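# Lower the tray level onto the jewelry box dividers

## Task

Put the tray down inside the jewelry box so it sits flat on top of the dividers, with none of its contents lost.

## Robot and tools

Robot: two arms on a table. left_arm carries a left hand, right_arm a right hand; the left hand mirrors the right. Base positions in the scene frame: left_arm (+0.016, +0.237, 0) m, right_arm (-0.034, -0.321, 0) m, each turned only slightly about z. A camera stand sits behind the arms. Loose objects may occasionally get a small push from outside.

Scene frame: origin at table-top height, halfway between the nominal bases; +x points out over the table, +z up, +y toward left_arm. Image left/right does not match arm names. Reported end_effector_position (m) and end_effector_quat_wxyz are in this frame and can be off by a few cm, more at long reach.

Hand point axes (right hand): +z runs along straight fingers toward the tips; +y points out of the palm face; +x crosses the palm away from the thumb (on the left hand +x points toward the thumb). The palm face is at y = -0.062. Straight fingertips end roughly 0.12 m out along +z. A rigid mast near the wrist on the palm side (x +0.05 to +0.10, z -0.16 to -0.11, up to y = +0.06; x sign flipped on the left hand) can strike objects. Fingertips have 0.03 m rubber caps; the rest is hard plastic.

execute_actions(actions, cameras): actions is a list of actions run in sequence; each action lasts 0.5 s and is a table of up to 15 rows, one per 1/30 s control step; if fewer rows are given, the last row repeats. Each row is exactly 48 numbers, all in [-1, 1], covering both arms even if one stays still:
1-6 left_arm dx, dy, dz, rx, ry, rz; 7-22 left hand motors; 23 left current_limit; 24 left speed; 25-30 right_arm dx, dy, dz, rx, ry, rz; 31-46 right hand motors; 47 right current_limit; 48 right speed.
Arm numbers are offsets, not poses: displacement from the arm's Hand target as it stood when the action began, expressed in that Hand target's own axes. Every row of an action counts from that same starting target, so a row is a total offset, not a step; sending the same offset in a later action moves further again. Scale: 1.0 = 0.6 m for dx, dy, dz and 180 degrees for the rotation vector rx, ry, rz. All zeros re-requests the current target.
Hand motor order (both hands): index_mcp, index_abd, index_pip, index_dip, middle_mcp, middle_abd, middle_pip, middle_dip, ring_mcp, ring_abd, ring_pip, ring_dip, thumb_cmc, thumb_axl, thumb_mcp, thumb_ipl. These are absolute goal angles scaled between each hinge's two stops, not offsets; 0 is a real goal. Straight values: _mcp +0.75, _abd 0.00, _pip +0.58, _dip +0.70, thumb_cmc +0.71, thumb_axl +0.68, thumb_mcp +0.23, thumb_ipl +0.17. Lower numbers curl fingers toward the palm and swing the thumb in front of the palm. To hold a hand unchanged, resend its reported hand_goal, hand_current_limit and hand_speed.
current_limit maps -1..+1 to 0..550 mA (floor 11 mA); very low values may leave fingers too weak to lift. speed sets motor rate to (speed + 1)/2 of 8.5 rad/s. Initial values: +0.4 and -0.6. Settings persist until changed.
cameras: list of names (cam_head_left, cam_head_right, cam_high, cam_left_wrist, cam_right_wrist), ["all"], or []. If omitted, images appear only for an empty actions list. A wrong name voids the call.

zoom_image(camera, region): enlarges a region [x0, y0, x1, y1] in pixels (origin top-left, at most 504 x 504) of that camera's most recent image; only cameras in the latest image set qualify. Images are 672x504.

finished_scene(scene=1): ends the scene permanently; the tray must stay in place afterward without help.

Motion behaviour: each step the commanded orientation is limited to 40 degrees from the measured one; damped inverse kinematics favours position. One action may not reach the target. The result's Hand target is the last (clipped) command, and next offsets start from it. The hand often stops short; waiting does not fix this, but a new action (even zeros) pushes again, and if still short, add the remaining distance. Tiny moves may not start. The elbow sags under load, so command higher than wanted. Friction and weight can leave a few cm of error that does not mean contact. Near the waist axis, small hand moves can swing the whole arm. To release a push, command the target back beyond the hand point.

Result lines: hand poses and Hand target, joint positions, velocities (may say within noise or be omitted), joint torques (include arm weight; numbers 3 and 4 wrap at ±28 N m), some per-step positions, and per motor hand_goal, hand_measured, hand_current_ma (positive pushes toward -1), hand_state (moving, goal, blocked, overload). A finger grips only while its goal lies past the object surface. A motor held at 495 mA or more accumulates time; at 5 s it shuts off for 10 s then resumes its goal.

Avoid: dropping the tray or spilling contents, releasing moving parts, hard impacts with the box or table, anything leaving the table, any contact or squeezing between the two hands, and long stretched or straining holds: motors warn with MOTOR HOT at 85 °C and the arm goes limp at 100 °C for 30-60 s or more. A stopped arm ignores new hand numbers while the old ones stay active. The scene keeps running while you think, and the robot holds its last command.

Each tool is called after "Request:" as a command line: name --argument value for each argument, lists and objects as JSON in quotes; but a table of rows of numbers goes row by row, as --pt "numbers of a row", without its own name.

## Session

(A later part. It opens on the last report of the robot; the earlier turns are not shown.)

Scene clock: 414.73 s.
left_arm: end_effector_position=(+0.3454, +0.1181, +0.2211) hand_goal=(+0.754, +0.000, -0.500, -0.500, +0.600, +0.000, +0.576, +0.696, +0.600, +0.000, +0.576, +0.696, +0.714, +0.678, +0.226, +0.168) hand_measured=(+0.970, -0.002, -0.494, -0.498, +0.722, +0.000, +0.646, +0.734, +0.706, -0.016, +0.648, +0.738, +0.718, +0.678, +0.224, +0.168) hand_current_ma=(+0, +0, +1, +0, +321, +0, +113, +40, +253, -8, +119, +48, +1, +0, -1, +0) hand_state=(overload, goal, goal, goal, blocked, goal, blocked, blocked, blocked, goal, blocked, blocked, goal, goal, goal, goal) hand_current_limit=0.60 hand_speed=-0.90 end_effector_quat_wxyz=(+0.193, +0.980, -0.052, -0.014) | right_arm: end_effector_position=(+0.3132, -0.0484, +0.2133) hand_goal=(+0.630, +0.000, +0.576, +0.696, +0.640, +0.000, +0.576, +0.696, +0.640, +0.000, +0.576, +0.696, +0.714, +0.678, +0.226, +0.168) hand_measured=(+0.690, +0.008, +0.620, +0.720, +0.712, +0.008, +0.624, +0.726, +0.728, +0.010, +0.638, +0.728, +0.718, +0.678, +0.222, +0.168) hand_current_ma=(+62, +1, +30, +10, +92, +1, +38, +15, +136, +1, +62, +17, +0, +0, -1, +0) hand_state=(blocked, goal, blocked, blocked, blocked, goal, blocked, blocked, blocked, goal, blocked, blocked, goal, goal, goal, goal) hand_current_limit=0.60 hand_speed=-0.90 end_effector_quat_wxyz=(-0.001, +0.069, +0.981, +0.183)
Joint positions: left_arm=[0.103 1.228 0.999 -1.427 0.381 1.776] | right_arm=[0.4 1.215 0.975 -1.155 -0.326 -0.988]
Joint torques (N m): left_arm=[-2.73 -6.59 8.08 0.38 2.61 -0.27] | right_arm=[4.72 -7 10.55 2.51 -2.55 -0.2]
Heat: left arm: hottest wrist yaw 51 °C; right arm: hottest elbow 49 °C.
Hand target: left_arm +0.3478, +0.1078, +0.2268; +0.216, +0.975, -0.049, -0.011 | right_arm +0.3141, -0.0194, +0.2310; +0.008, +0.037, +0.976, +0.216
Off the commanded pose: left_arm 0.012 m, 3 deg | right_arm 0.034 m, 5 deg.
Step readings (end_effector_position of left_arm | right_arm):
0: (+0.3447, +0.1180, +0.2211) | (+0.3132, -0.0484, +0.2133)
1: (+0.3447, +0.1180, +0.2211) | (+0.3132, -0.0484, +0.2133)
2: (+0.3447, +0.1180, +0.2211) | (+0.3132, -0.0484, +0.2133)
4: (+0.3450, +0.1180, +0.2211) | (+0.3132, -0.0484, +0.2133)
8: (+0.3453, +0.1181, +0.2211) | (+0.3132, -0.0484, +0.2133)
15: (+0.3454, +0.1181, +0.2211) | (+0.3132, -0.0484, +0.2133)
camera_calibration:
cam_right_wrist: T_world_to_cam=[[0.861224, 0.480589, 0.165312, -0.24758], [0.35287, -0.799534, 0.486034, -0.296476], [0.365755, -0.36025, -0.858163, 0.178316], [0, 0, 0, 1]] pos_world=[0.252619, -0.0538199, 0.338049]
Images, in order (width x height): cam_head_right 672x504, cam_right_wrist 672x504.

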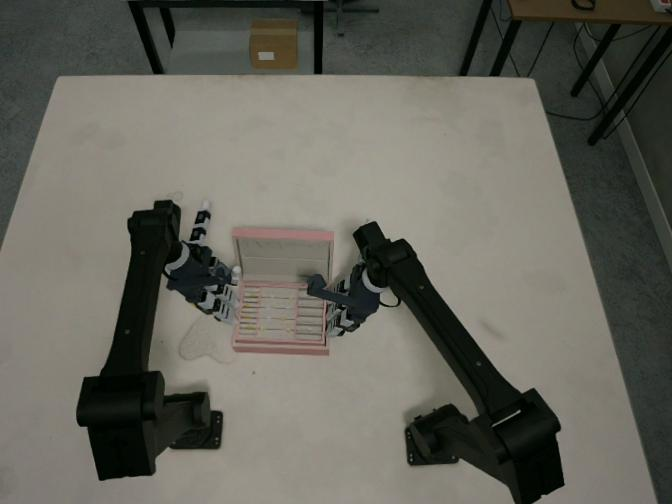

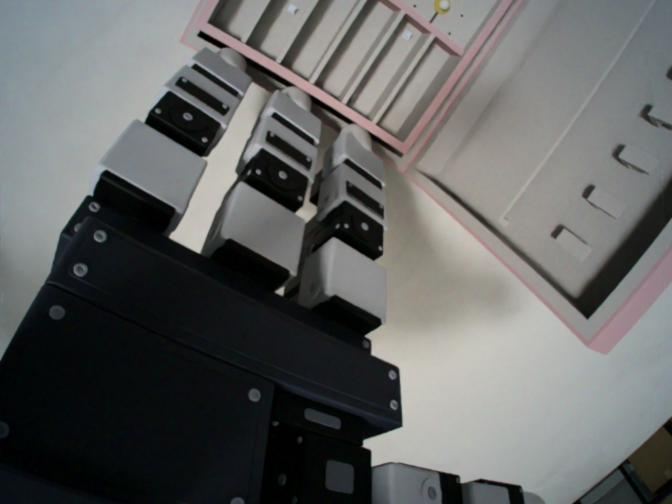

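Request:
execute_actions --actions '[[[0.0066,-0.0006,-0.0003,0,0,0,0.754,0,-0.5,-0.5,0.60,0,0.576,0.696,0.60,0,0.576,0.696,0.714,0.678,0.226,0.168,0.6,-0.9,-0.0075,0.0006,0.0003,0,0.0005,-0.001,0.63,0,0.576,0.696,0.64,0,0.576,0.696,0.64,0,0.576,0.696,0.714,0.678,0.226,0.168,0.6,-0.9]]]' --cameras '["cam_head_right","cam_right_wrist"]'

Request:
zoom_image --camera "cam_head_right" --region '[225, 320, 275, 357]'

Request:
zoom_image --camera "cam_head_right" --region '[290, 320, 340, 357]'

Request:
zoom_image --camera "cam_head_right" --region '[225, 265, 275, 302]'

Scene clock: 416.93 s.
left_arm: end_effector_position=(+0.3458, +0.1181, +0.2210) hand_goal=(+0.754, +0.000, -0.500, -0.500, +0.600, +0.000, +0.576, +0.696, +0.600, +0.000, +0.576, +0.696, +0.714, +0.678, +0.226, +0.168) hand_measured=(+0.970, -0.002, -0.494, -0.498, +0.722, +0.000, +0.646, +0.734, +0.706, -0.016, +0.648, +0.738, +0.718, +0.678, +0.224, +0.168) hand_current_ma=(+0, +0, +1, +0, +321, +0, +113, +40, +253, -8, +119, +47, +1, +0, -1, +0) hand_state=(overload, goal, goal, goal, blocked, goal, blocked, blocked, blocked, goal, blocked, blocked, goal, goal, goal, goal) hand_current_limit=0.60 hand_speed=-0.90 end_effector_quat_wxyz=(+0.193, +0.980, -0.052, -0.013) | right_arm: end_effector_position=(+0.3135, -0.0480, +0.2103) hand_goal=(+0.630, +0.000, +0.576, +0.696, +0.640, +0.000, +0.576, +0.696, +0.640, +0.000, +0.576, +0.696, +0.714, +0.678, +0.226, +0.168) hand_measured=(+0.690, +0.006, +0.620, +0.720, +0.712, +0.008, +0.624, +0.726, +0.728, +0.008, +0.638, +0.728, +0.718, +0.678, +0.222, +0.168) hand_current_ma=(+62, +1, +30, +10, +92, +1, +38, +15, +136, +1, +62, +17, +0, +0, -1, +0) hand_state=(blocked, goal, blocked, blocked, blocked, goal, blocked, blocked, blocked, goal, blocked, blocked, goal, goal, goal, goal) hand_current_limit=0.60 hand_speed=-0.90 end_effector_quat_wxyz=(-0.004, +0.068, +0.981, +0.182)
Joint positions: left_arm=[0.103 1.228 0.999 -1.425 0.381 1.776] | right_arm=[0.4 1.223 0.975 -1.155 -0.326 -0.991]
Joint torques (N m): left_arm=[-2.84 -6.07 8.66 0.53 2.65 -0.24] | right_arm=[4.25 -6.71 11.23 2.44 -2.6 -0.28]
Heat: left arm: hottest wrist yaw 51 °C; right arm: hottest elbow 49 °C.
Hand target: left_arm +0.3518, +0.1078, +0.2268; +0.216, +0.975, -0.049, -0.011 | right_arm +0.3186, -0.0194, +0.2310; +0.007, +0.035, +0.976, +0.216
Off the commanded pose: left_arm 0.013 m, 3 deg | right_arm 0.036 m, 6 deg.
Step readings (end_effector_position of left_arm | right_arm):
0: (+0.3454, +0.1181, +0.2211) | (+0.3132, -0.0484, +0.2133)
1: (+0.3454, +0.1181, +0.2211) | (+0.3132, -0.0484, +0.2133)
2: (+0.3454, +0.1181, +0.2211) | (+0.3133, -0.0484, +0.2132)
4: (+0.3455, +0.1181, +0.2211) | (+0.3134, -0.0483, +0.2122)
8: (+0.3457, +0.1181, +0.2210) | (+0.3136, -0.0480, +0.2103)
15: (+0.3458, +0.1181, +0.2210) | (+0.3135, -0.0480, +0.2103)
camera_calibration:
cam_right_wrist: T_world_to_cam=[[0.860969, 0.483263, 0.158713, -0.24598], [0.358061, -0.797426, 0.4857, -0.296208], [0.361283, -0.361343, -0.859596, 0.177447], [0, 0, 0, 1]] pos_world=[0.253733, -0.0532114, 0.335441]
Images, in order (width x height): cam_head_right 672x504, cam_right_wrist 672x504.

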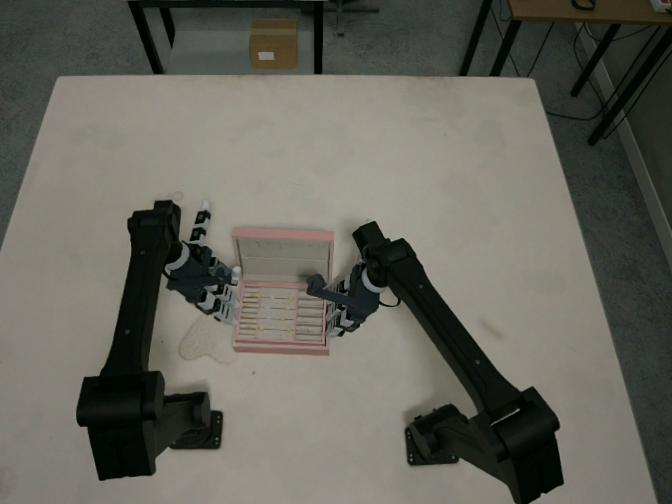

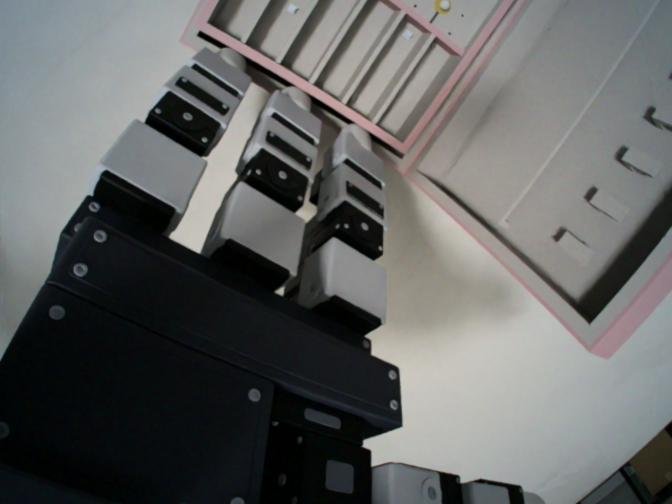

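Scaled by 10.080 from the camera's 672x504 image, which has a finer 960x720 frame.

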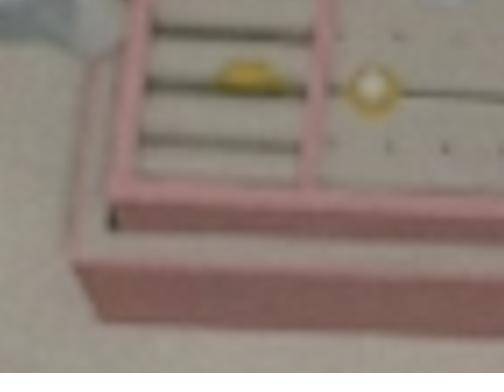

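Scaled by 10.080 from the camera's 672x504 image, which has a finer 960x720 frame.

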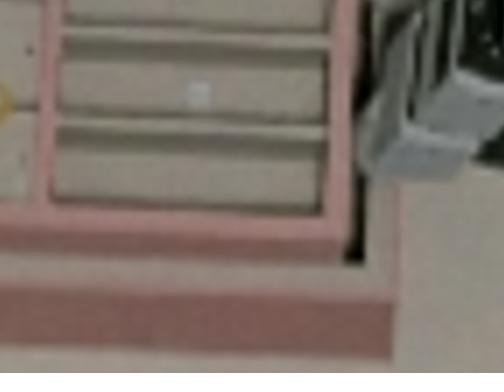

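Scaled by 10.080 from the camera's 672x504 image, which has a finer 960x720 frame.

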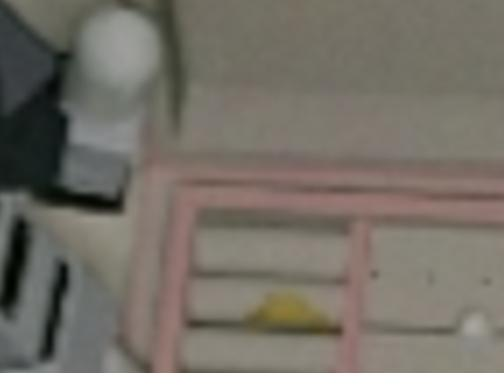

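Request:
execute_actions --actions '[[[0.0033,-0.0081,0.0165,0,0,0,0.754,0,-0.5,-0.5,0.60,0,0.576,0.696,0.60,0,0.576,0.696,0.714,0.678,0.226,0.168,0.6,-0.9,-0.0033,0.0003,0.0001,0,0,0,0.63,0,0.576,0.696,0.64,0,0.576,0.696,0.64,0,0.576,0.696,0.714,0.678,0.226,0.168,0.6,-0.9]]]' --cameras '["cam_head_right","cam_right_wrist","cam_left_wrist"]'

Request:
zoom_image --camera "cam_head_right" --region '[225, 320, 275, 357]'

Request:
zoom_image --camera "cam_head_right" --region '[290, 320, 340, 357]'

Request:
zoom_image --camera "cam_head_right" --region '[225, 265, 275, 302]'

Request:
zoom_image --camera "cam_right_wrist" --region '[170, 0, 440, 200]'

Request:
zoom_image --camera "cam_left_wrist" --region '[210, 0, 450, 180]'

Scene clock: 421.63 s.
left_arm: end_effector_position=(+0.3521, +0.1188, +0.2151) hand_goal=(+0.754, +0.000, -0.500, -0.500, +0.600, +0.000, +0.576, +0.696, +0.600, +0.000, +0.576, +0.696, +0.714, +0.678, +0.226, +0.168) hand_measured=(+0.970, -0.002, -0.494, -0.498, +0.722, -0.004, +0.646, +0.734, +0.706, -0.022, +0.648, +0.738, +0.718, +0.678, +0.224, +0.168) hand_current_ma=(+0, +0, +1, +0, +321, -1, +113, +40, +254, -14, +119, +47, +1, +0, -1, +0) hand_state=(overload, goal, goal, goal, blocked, goal, blocked, blocked, blocked, blocked, blocked, blocked, goal, goal, goal, goal) hand_current_limit=0.60 hand_speed=-0.90 end_effector_quat_wxyz=(+0.191, +0.980, -0.053, -0.007) | right_arm: end_effector_position=(+0.3134, -0.0474, +0.2108) hand_goal=(+0.630, +0.000, +0.576, +0.696, +0.640, +0.000, +0.576, +0.696, +0.640, +0.000, +0.576, +0.696, +0.714, +0.678, +0.226, +0.168) hand_measured=(+0.694, +0.008, +0.624, +0.720, +0.712, +0.008, +0.624, +0.726, +0.720, +0.008, +0.634, +0.728, +0.718, +0.678, +0.222, +0.168) hand_current_ma=(+71, +1, +36, +10, +91, +1, +38, +15, +114, +1, +52, +17, +0, +0, -1, +0) hand_state=(blocked, goal, blocked, blocked, blocked, goal, blocked, blocked, blocked, goal, blocked, blocked, goal, goal, goal, goal) hand_current_limit=0.60 hand_speed=-0.90 end_effector_quat_wxyz=(-0.005, +0.068, +0.981, +0.183)
Joint positions: left_arm=[0.103 1.241 0.995 -1.394 0.379 1.776] | right_arm=[0.4 1.223 0.975 -1.154 -0.33 -0.991]
Joint torques (N m): left_arm=[-2.9 -5.83 7.6 0.54 2.69 -0.29] | right_arm=[4.01 -6.42 11.54 2.39 -2.47 -0.3]
Heat: left arm: hottest wrist yaw 51 °C; right arm: hottest elbow 49 °C.
Hand target: left_arm +0.3537, +0.1078, +0.2157; +0.216, +0.975, -0.049, -0.011 | right_arm +0.3206, -0.0193, +0.2310; +0.007, +0.035, +0.976, +0.216
Off the commanded pose: left_arm 0.011 m, 3 deg | right_arm 0.035 m, 5 deg.
Step readings (end_effector_position of left_arm | right_arm):
0: (+0.3458, +0.1181, +0.2210) | (+0.3135, -0.0480, +0.2103)
1: (+0.3459, +0.1181, +0.2210) | (+0.3135, -0.0480, +0.2103)
2: (+0.3464, +0.1181, +0.2209) | (+0.3135, -0.0480, +0.2103)
4: (+0.3483, +0.1183, +0.2202) | (+0.3134, -0.0479, +0.2104)
8: (+0.3516, +0.1187, +0.2175) | (+0.3134, -0.0476, +0.2107)
15: (+0.3521, +0.1188, +0.2152) | (+0.3134, -0.0474, +0.2108)
camera_calibration:
cam_left_wrist: T_world_to_cam=[[-0.696359, 0.687959, -0.204442, 0.16896], [0.51146, 0.675532, 0.531098, -0.424179], [0.503481, 0.265271, -0.822276, 0.0930274], [0, 0, 0, 1]] pos_world=[0.28777, 0.145631, 0.336317]
cam_right_wrist: T_world_to_cam=[[0.860546, 0.483492, 0.1603, -0.246429], [0.35887, -0.798813, 0.482814, -0.295659], [0.361486, -0.357957, -0.860926, 0.178531], [0, 0, 0, 1]] pos_world=[0.25363, -0.0531239, 0.335953]
Images, in order (width x height): cam_head_right 672x504, cam_left_wrist 672x504, cam_right_wrist 672x504.

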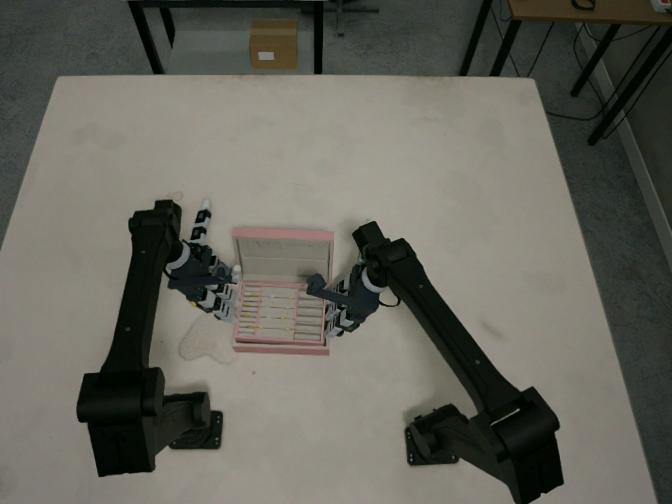

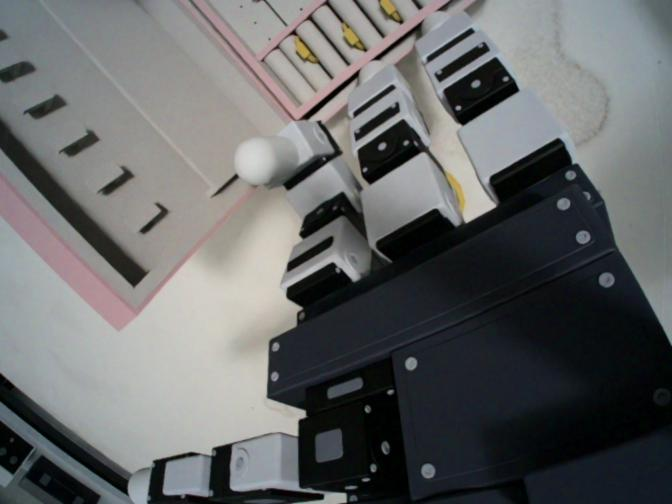

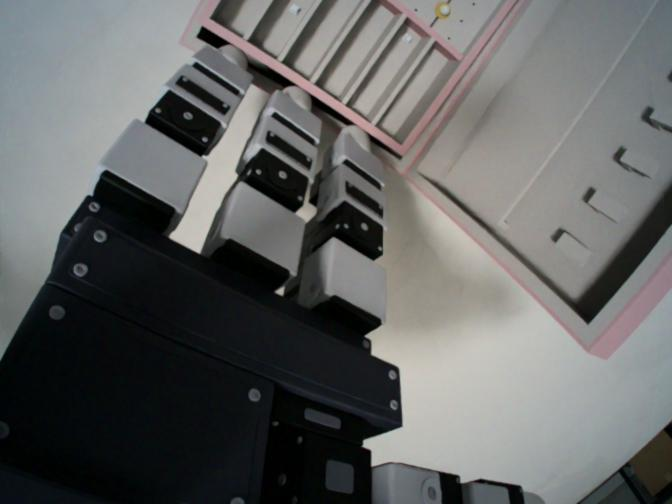

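Scaled by 10.080 from the camera's 672x504 image, which has a finer 960x720 frame.

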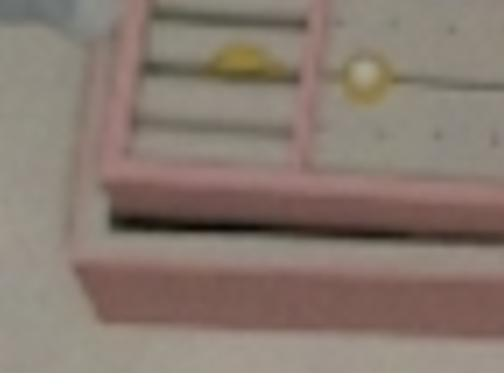

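Scaled by 10.080 from the camera's 672x504 image, which has a finer 960x720 frame.

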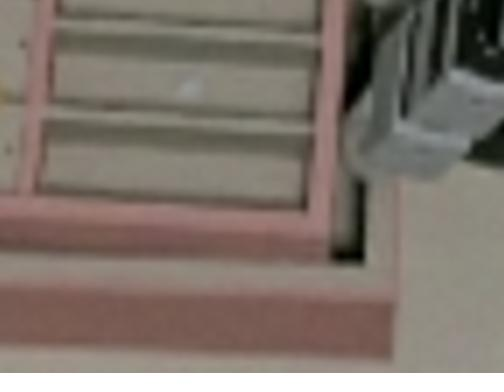

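Scaled by 10.080 from the camera's 672x504 image, which has a finer 960x720 frame.

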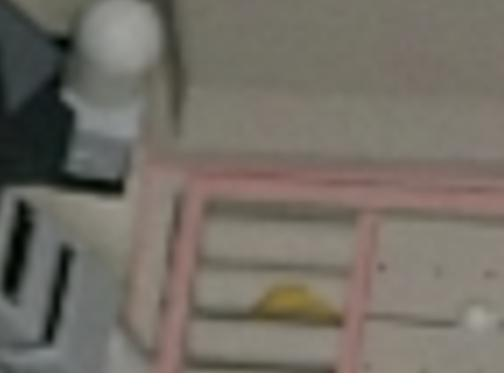

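Scaled by 1.867 from the camera's 672x504 image, which has a finer 960x720 frame.

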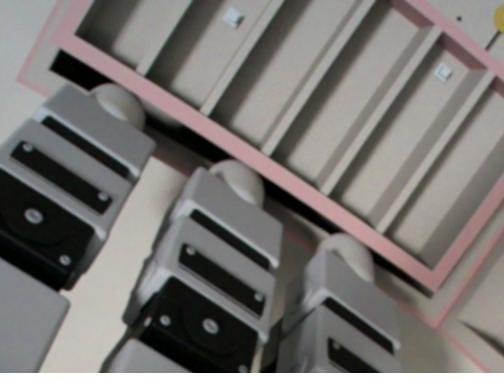

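Scaled by 2.100 from the camera's 672x504 image, which has a finer 960x720 frame.

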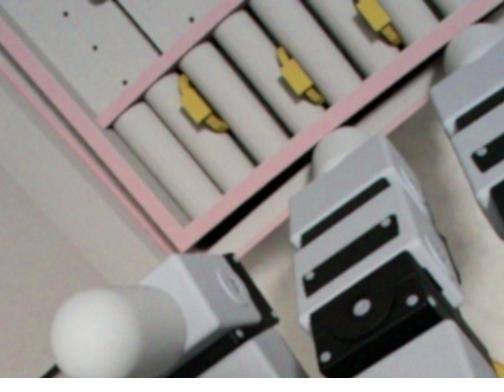

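Request:
execute_actions --actions '[]' --cameras '["cam_head_left","cam_high"]'

Request:
zoom_image --camera "cam_head_left" --region '[215, 320, 265, 357]'

Request:
zoom_image --camera "cam_head_left" --region '[285, 320, 335, 357]'

Request:
zoom_image --camera "cam_high" --region '[220, 120, 380, 250]'

Scene clock: 426.57 s.
left_arm: end_effector_position=(+0.3521, +0.1188, +0.2151) hand_goal=(+0.754, +0.000, -0.500, -0.500, +0.600, +0.000, +0.576, +0.696, +0.600, +0.000, +0.576, +0.696, +0.714, +0.678, +0.226, +0.168) hand_measured=(+0.970, -0.002, -0.494, -0.498, +0.722, -0.004, +0.646, +0.734, +0.706, -0.022, +0.648, +0.738, +0.718, +0.678, +0.224, +0.168) hand_current_ma=(+0, +0, +1, +0, +321, -1, +113, +40, +254, -14, +119, +47, +1, +0, -1, +0) hand_state=(overload, goal, goal, goal, blocked, goal, blocked, blocked, blocked, blocked, blocked, blocked, goal, goal, goal, goal) hand_current_limit=0.60 hand_speed=-0.90 end_effector_quat_wxyz=(+0.191, +0.980, -0.053, -0.007) | right_arm: end_effector_position=(+0.3134, -0.0474, +0.2108) hand_goal=(+0.630, +0.000, +0.576, +0.696, +0.640, +0.000, +0.576, +0.696, +0.640, +0.000, +0.576, +0.696, +0.714, +0.678, +0.226, +0.168) hand_measured=(+0.694, +0.008, +0.624, +0.720, +0.712, +0.008, +0.624, +0.726, +0.720, +0.008, +0.634, +0.728, +0.718, +0.678, +0.222, +0.168) hand_current_ma=(+71, +1, +36, +10, +91, +1, +38, +15, +114, +1, +52, +17, +0, +0, -1, +0) hand_state=(blocked, goal, blocked, blocked, blocked, goal, blocked, blocked, blocked, goal, blocked, blocked, goal, goal, goal, goal) hand_current_limit=0.60 hand_speed=-0.90 end_effector_quat_wxyz=(-0.005, +0.068, +0.981, +0.183)
Joint positions: left_arm=[0.103 1.241 0.995 -1.394 0.379 1.776] | right_arm=[0.4 1.223 0.975 -1.154 -0.33 -0.991]
Joint velocities: within noise
Joint torques (N m): left_arm=[-2.37 -6.12 7.64 0.47 2.7 -0.23] | right_arm=[3.96 -6.36 11.52 2.4 -2.47 -0.3]
Motor temperatures (°C): left_arm=[31 29 41 28 52 27] | right_arm=[27 32 50 25 47 28]
Heat: left arm: hottest wrist yaw 52 °C; right arm: hottest elbow 50 °C.
Hand target: left_arm +0.3537, +0.1078, +0.2157; +0.216, +0.975, -0.049, -0.011 | right_arm +0.3206, -0.0193, +0.2310; +0.007, +0.035, +0.976, +0.216
Off the commanded pose: left_arm 0.011 m, 3 deg | right_arm 0.035 m, 5 deg.
Images, in order (width x height): cam_head_left 672x504, cam_high 672x504.

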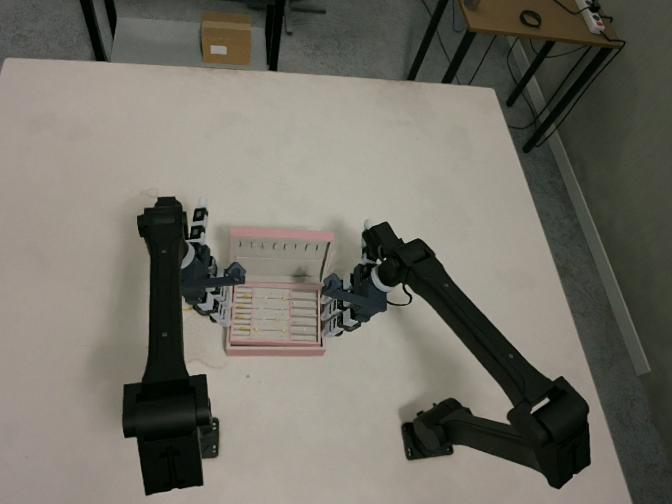

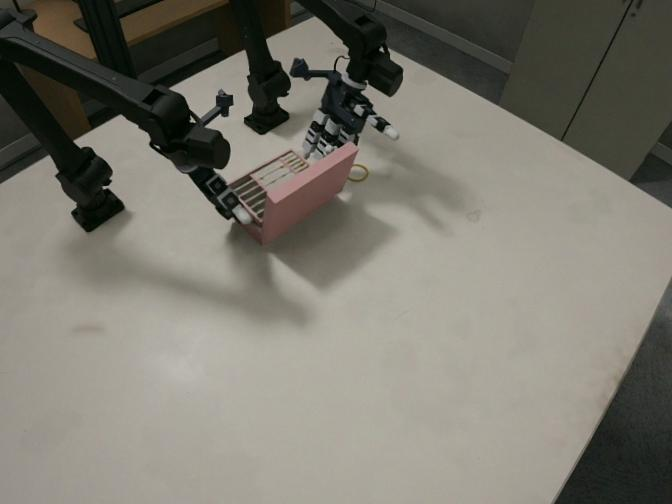

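Scaled by 10.080 from the camera's 672x504 image, which has a finer 960x720 frame.

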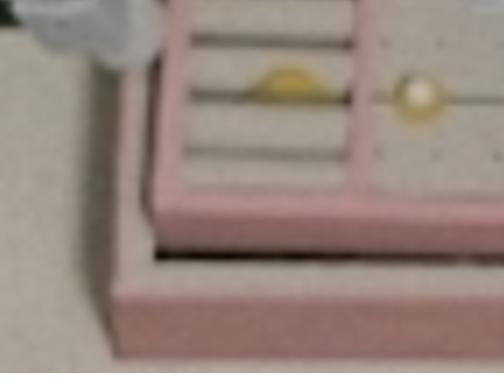

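Scaled by 10.080 from the camera's 672x504 image, which has a finer 960x720 frame.

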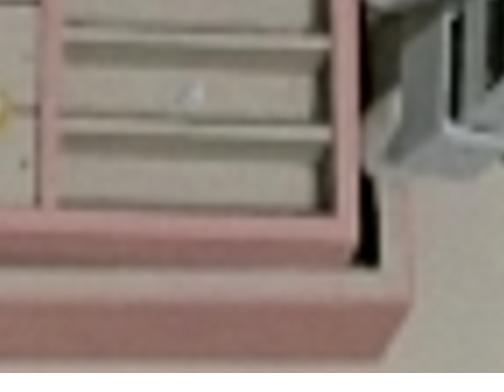

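Scaled by 3.150 from the camera's 672x504 image, which has a finer 960x720 frame.

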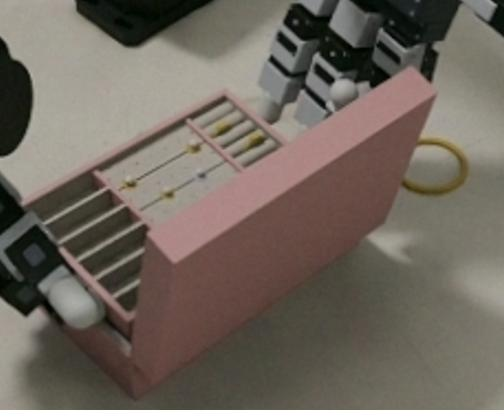

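Request:
execute_actions --actions '[[[-0.0061,0.0023,0.0084,0,0.0023,-0.005,0.754,0,-0.5,-0.5,0.60,0,0.576,0.696,0.60,0,0.576,0.696,0.714,0.678,0.226,0.168,0.6,-0.9,-0.002,-0.0107,0.0117,0,0.0023,-0.005,0.63,0,0.576,0.696,0.64,0,0.576,0.696,0.64,0,0.576,0.696,0.714,0.678,0.226,0.168,0.6,-0.9]]]' --cameras '["cam_head_left","cam_head_right","cam_high","cam_right_wrist","cam_left_wrist"]'

Request:
zoom_image --camera "cam_head_right" --region '[225, 320, 275, 357]'

Request:
zoom_image --camera "cam_head_right" --region '[290, 320, 340, 357]'

Request:
zoom_image --camera "cam_head_left" --region '[215, 320, 265, 357]'

Request:
zoom_image --camera "cam_head_left" --region '[285, 320, 335, 357]'

Request:
zoom_image --camera "cam_high" --region '[220, 120, 380, 250]'

Request:
zoom_image --camera "cam_right_wrist" --region '[170, 0, 440, 200]'

Request:
zoom_image --camera "cam_left_wrist" --region '[210, 0, 450, 180]'

Scene clock: 434.67 s.
left_arm: end_effector_position=(+0.3515, +0.1188, +0.2106) hand_goal=(+0.754, +0.000, -0.500, -0.500, +0.600, +0.000, +0.576, +0.696, +0.600, +0.000, +0.576, +0.696, +0.714, +0.678, +0.226, +0.168) hand_measured=(+0.970, -0.002, -0.494, -0.498, +0.722, -0.006, +0.646, +0.734, +0.706, -0.024, +0.648, +0.738, +0.718, +0.678, +0.224, +0.168) hand_current_ma=(+0, +0, +1, +0, +321, -1, +113, +40, +254, -16, +119, +47, +1, +0, -1, +0) hand_state=(overload, goal, goal, goal, blocked, goal, blocked, blocked, blocked, blocked, blocked, blocked, goal, goal, goal, goal) hand_current_limit=0.60 hand_speed=-0.90 end_effector_quat_wxyz=(+0.191, +0.980, -0.052, -0.006) | right_arm: end_effector_position=(+0.3123, -0.0462, +0.2106) hand_goal=(+0.630, +0.000, +0.576, +0.696, +0.640, +0.000, +0.576, +0.696, +0.640, +0.000, +0.576, +0.696, +0.714, +0.678, +0.226, +0.168) hand_measured=(+0.698, +0.002, +0.630, +0.722, +0.712, +0.004, +0.624, +0.726, +0.720, +0.002, +0.632, +0.728, +0.718, +0.678, +0.222, +0.168) hand_current_ma=(+80, +0, +45, +12, +91, +0, +38, +15, +110, +0, +50, +17, +0, +0, -1, +0) hand_state=(blocked, goal, blocked, blocked, blocked, goal, blocked, blocked, blocked, goal, blocked, blocked, goal, goal, goal, goal) hand_current_limit=0.60 hand_speed=-0.90 end_effector_quat_wxyz=(-0.002, +0.056, +0.981, +0.184)
Joint positions: left_arm=[0.103 1.241 0.982 -1.38 0.379 1.773] | right_arm=[0.4 1.225 0.975 -1.15 -0.331 -1.014]
Joint torques (N m): left_arm=[-3.37 -7.59 6.69 0.61 2.73 -0.38] | right_arm=[2.96 -5.54 10.69 2.88 -2.65 -0.38]
Heat: left arm: hottest wrist yaw 52 °C; right arm: hottest elbow 50 °C.
Hand target: left_arm +0.3498, +0.1048, +0.2118; +0.216, +0.975, -0.041, -0.009 | right_arm +0.3215, -0.0222, +0.2219; +0.005, +0.027, +0.976, +0.216
Off the commanded pose: left_arm 0.014 m, 3 deg | right_arm 0.028 m, 5 deg.
Step readings (end_effector_position of left_arm | right_arm):
0: (+0.3521, +0.1188, +0.2151) | (+0.3134, -0.0474, +0.2108)
1: (+0.3521, +0.1188, +0.2151) | (+0.3134, -0.0474, +0.2108)
2: (+0.3520, +0.1188, +0.2145) | (+0.3135, -0.0473, +0.2108)
4: (+0.3513, +0.1188, +0.2121) | (+0.3133, -0.0470, +0.2105)
8: (+0.3512, +0.1188, +0.2107) | (+0.3128, -0.0465, +0.2106)
15: (+0.3514, +0.1188, +0.2106) | (+0.3124, -0.0463, +0.2108)
camera_calibration:
cam_left_wrist: T_world_to_cam=[[-0.698554, 0.685617, -0.204824, 0.168723], [0.508666, 0.677123, 0.531755, -0.420765], [0.503271, 0.267273, -0.821756, 0.0894578], [0, 0, 0, 1]] pos_world=[0.286869, 0.145321, 0.331815]
cam_right_wrist: T_world_to_cam=[[0.848448, 0.501779, 0.168386, -0.243052], [0.371806, -0.791472, 0.48511, -0.298443], [0.376691, -0.348984, -0.858088, 0.174285], [0, 0, 0, 1]] pos_world=[0.251528, -0.0534285, 0.335256]

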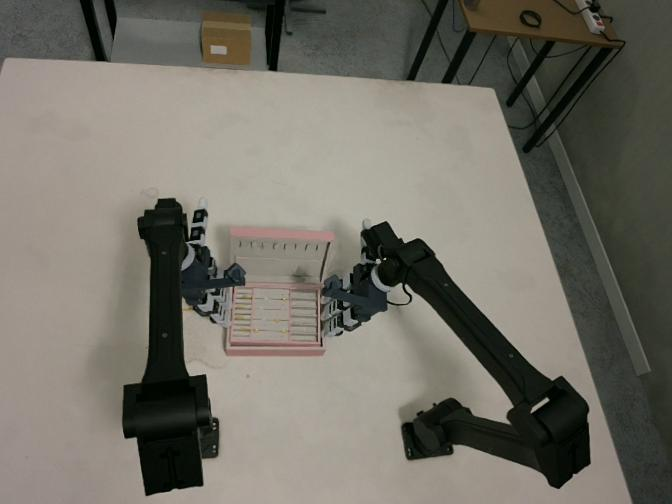

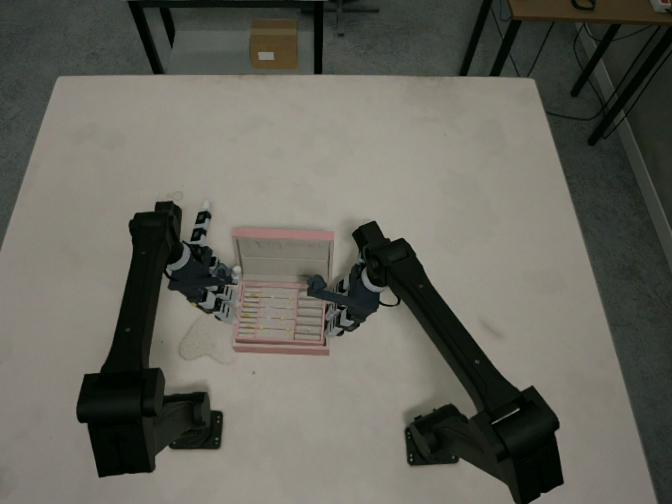

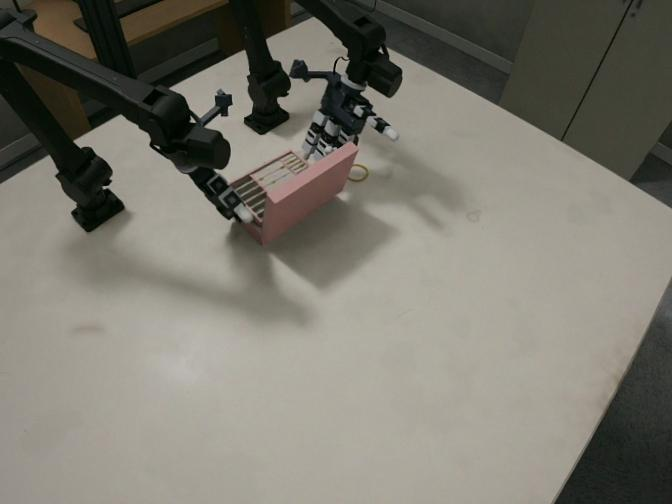

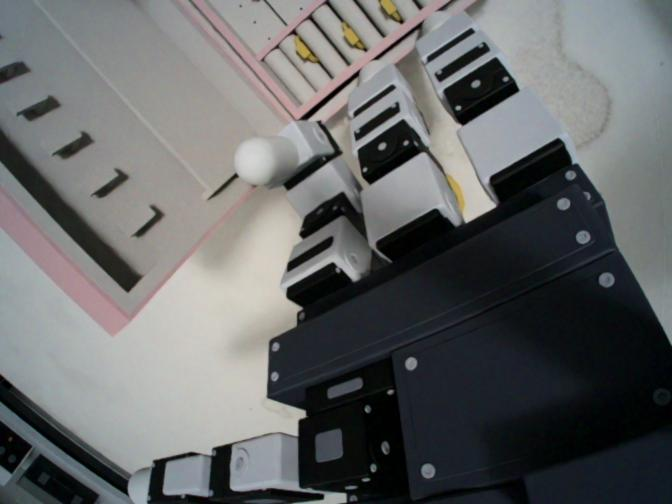

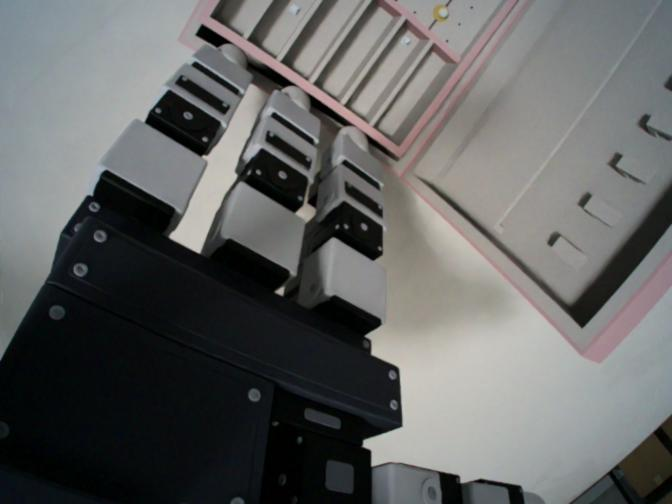

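Scaled by 10.080 from the camera's 672x504 image, which has a finer 960x720 frame.

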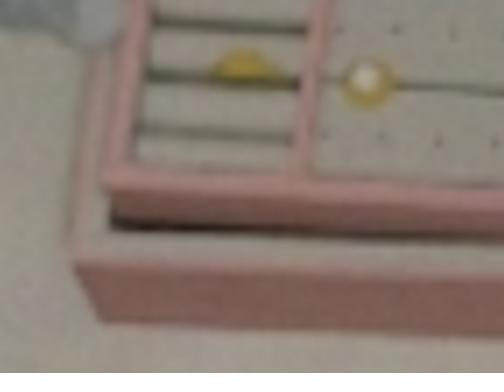

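Scaled by 10.080 from the camera's 672x504 image, which has a finer 960x720 frame.

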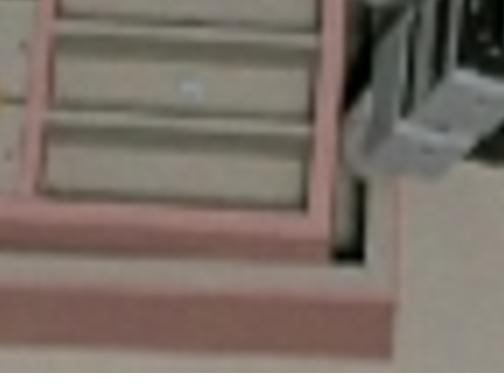

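Scaled by 10.080 from the camera's 672x504 image, which has a finer 960x720 frame.

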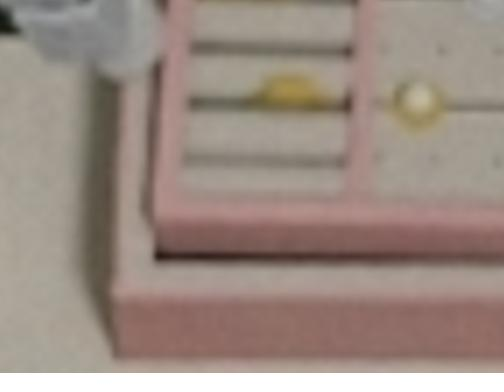

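Scaled by 10.080 from the camera's 672x504 image, which has a finer 960x720 frame.

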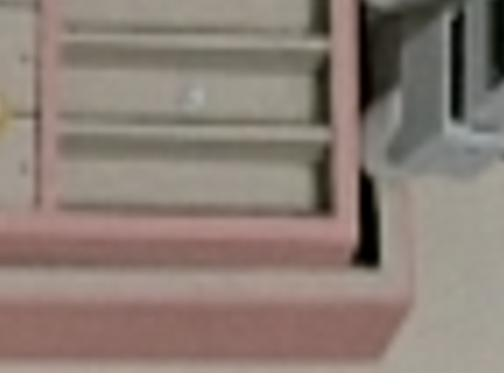

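Scaled by 3.150 from the camera's 672x504 image, which has a finer 960x720 frame.

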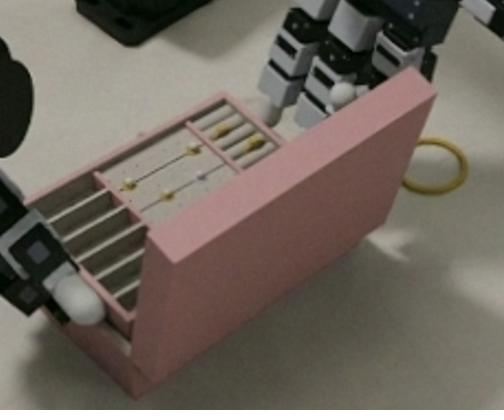

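Scaled by 1.867 from the camera's 672x504 image, which has a finer 960x720 frame.

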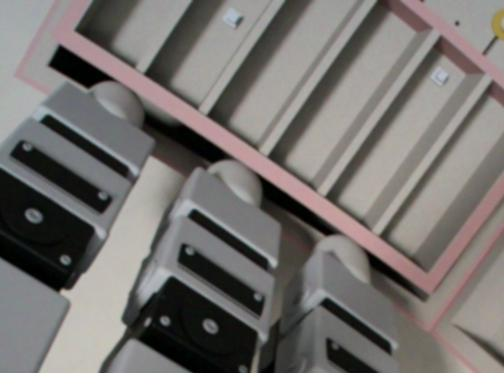

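Scaled by 2.100 from the camera's 672x504 image, which has a finer 960x720 frame.

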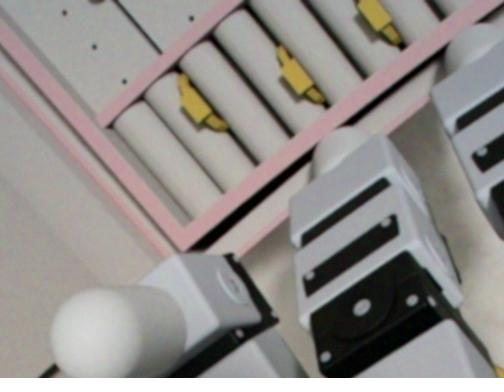

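Request:
execute_actions --actions '[[[-0.0066,-0.0009,0.0032,0,0.0023,-0.005,0.754,0,-0.5,-0.5,0.60,0,0.576,0.696,0.60,0,0.576,0.696,0.714,0.678,0.226,0.168,0.6,-0.9,-0.0067,-0.0039,0.0092,0,0.0012,-0.0025,0.63,0,0.576,0.696,0.64,0,0.576,0.696,0.64,0,0.576,0.696,0.714,0.678,0.226,0.168,0.6,-0.9]]]' --cameras '["cam_head_left","cam_head_right","cam_right_wrist"]'

Request:
zoom_image --camera "cam_head_right" --region '[225, 320, 275, 357]'

Request:
zoom_image --camera "cam_head_right" --region '[290, 320, 340, 357]'

Request:
zoom_image --camera "cam_head_left" --region '[285, 320, 335, 357]'

Request:
zoom_image --camera "cam_right_wrist" --region '[170, 0, 440, 200]'

Scene clock: 439.40 s.
left_arm: end_effector_position=(+0.3492, +0.1187, +0.2106) hand_goal=(+0.754, +0.000, -0.500, -0.500, +0.600, +0.000, +0.576, +0.696, +0.600, +0.000, +0.576, +0.696, +0.714, +0.678, +0.226, +0.168) hand_measured=(+0.970, -0.002, -0.494, -0.498, +0.722, -0.004, +0.646, +0.734, +0.706, -0.024, +0.648, +0.738, +0.718, +0.678, +0.224, +0.168) hand_current_ma=(+0, +0, +1, +0, +321, -1, +113, +40, +254, -16, +119, +47, +1, +0, -1, +0) hand_state=(overload, goal, goal, goal, blocked, goal, blocked, blocked, blocked, blocked, blocked, blocked, goal, goal, goal, goal) hand_current_limit=0.60 hand_speed=-0.90 end_effector_quat_wxyz=(+0.190, +0.981, -0.046, +0.001) | right_arm: end_effector_position=(+0.3136, -0.0471, +0.2100) hand_goal=(+0.630, +0.000, +0.576, +0.696, +0.640, +0.000, +0.576, +0.696, +0.640, +0.000, +0.576, +0.696, +0.714, +0.678, +0.226, +0.168) hand_measured=(+0.698, -0.008, +0.630, +0.724, +0.712, -0.006, +0.624, +0.726, +0.718, -0.006, +0.632, +0.728, +0.718, +0.678, +0.222, +0.168) hand_current_ma=(+81, -1, +47, +13, +91, -1, +38, +15, +109, -1, +50, +17, +0, +0, -1, +0) hand_state=(blocked, goal, blocked, blocked, blocked, goal, blocked, blocked, blocked, goal, blocked, blocked, goal, goal, goal, goal) hand_current_limit=0.60 hand_speed=-0.90 end_effector_quat_wxyz=(-0.002, +0.051, +0.981, +0.187)
Joint positions: left_arm=[0.103 1.221 0.967 -1.367 0.379 1.757] | right_arm=[0.392 1.23 0.975 -1.146 -0.337 -1.034]
Joint torques (N m): left_arm=[-3.84 -6.53 6.35 0.61 2.81 -0.47] | right_arm=[3.08 -4.78 10.65 3.19 -2.53 -0.33]
Heat: left arm: hottest wrist yaw 53 °C; right arm: hottest elbow 50 °C.
Hand target: left_arm +0.3458, +0.1048, +0.2098; +0.217, +0.976, -0.032, -0.008 | right_arm +0.3255, -0.0223, +0.2160; +0.004, +0.022, +0.976, +0.216
Off the commanded pose: left_arm 0.014 m, 4 deg | right_arm 0.028 m, 5 deg.
Step readings (end_effector_position of left_arm | right_arm):
0: (+0.3515, +0.1188, +0.2106) | (+0.3123, -0.0462, +0.2106)
1: (+0.3514, +0.1188, +0.2105) | (+0.3123, -0.0463, +0.2106)
2: (+0.3512, +0.1188, +0.2102) | (+0.3125, -0.0463, +0.2104)
4: (+0.3505, +0.1187, +0.2102) | (+0.3128, -0.0465, +0.2101)
8: (+0.3492, +0.1186, +0.2106) | (+0.3137, -0.0471, +0.2099)
15: (+0.3491, +0.1187, +0.2106) | (+0.3137, -0.0471, +0.2099)
camera_calibration:
cam_right_wrist: T_world_to_cam=[[0.84207, 0.510291, 0.174703, -0.242605], [0.378579, -0.789891, 0.482443, -0.300807], [0.384183, -0.340112, -0.858328, 0.170993], [0, 0, 0, 1]] pos_world=[0.252477, -0.0556488, 0.334274]
Images, in order (width x height): cam_head_left 672x504, cam_head_right 672x504, cam_right_wrist 672x504.

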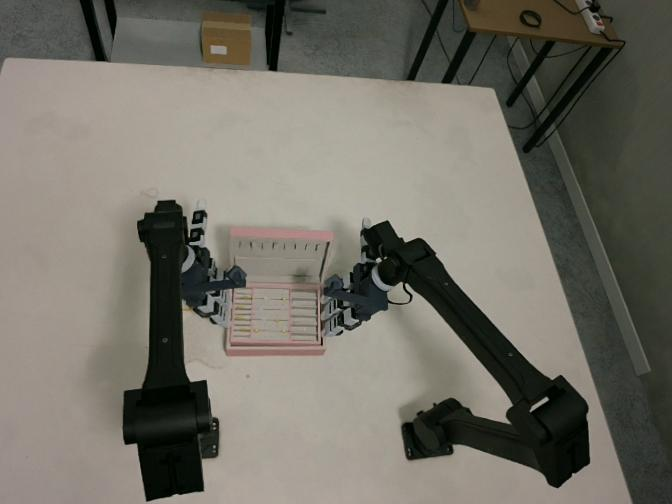

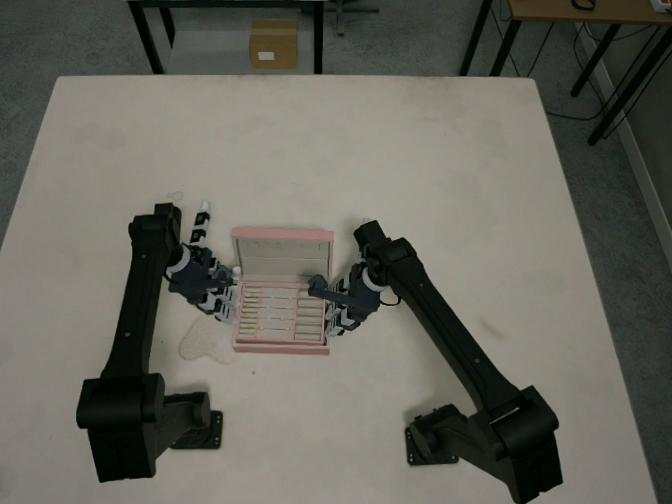

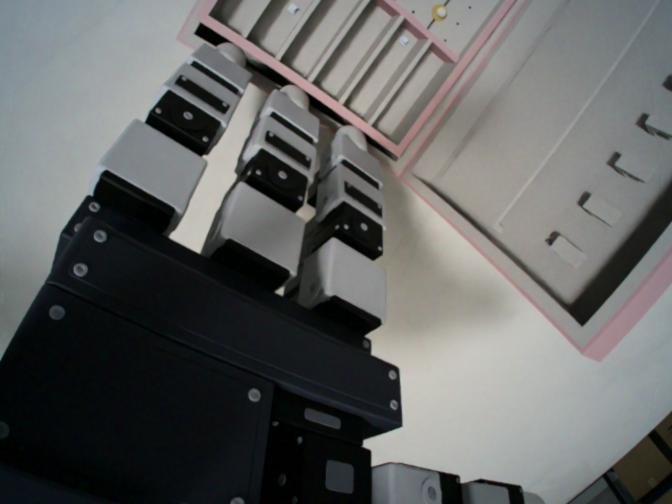

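Scaled by 10.080 from the camera's 672x504 image, which has a finer 960x720 frame.

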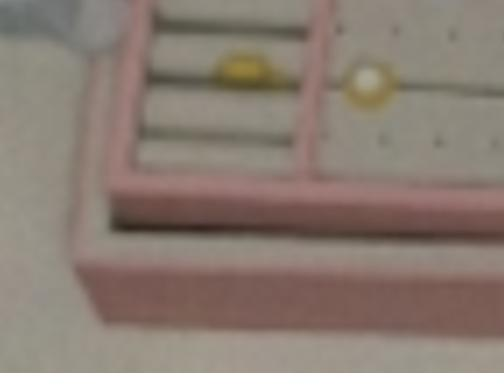

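Scaled by 10.080 from the camera's 672x504 image, which has a finer 960x720 frame.

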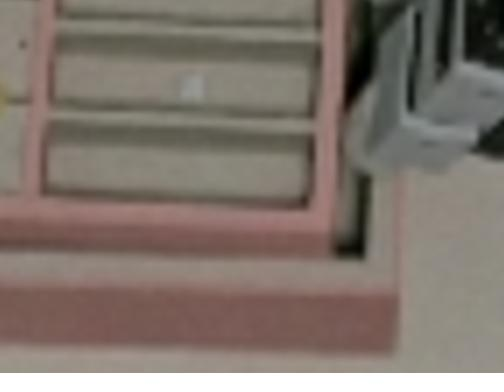

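Scaled by 10.080 from the camera's 672x504 image, which has a finer 960x720 frame.

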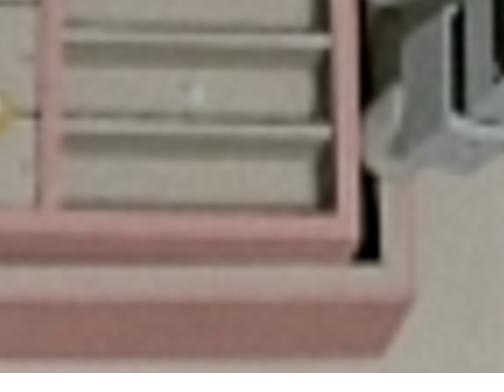

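Scaled by 1.867 from the camera's 672x504 image, which has a finer 960x720 frame.

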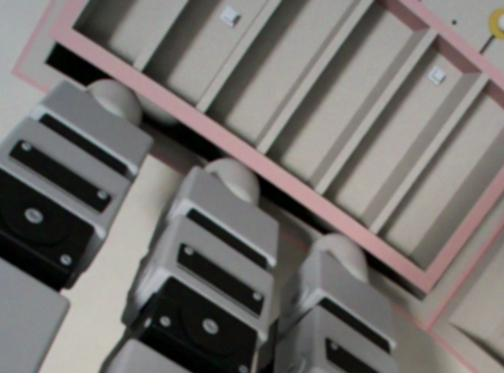

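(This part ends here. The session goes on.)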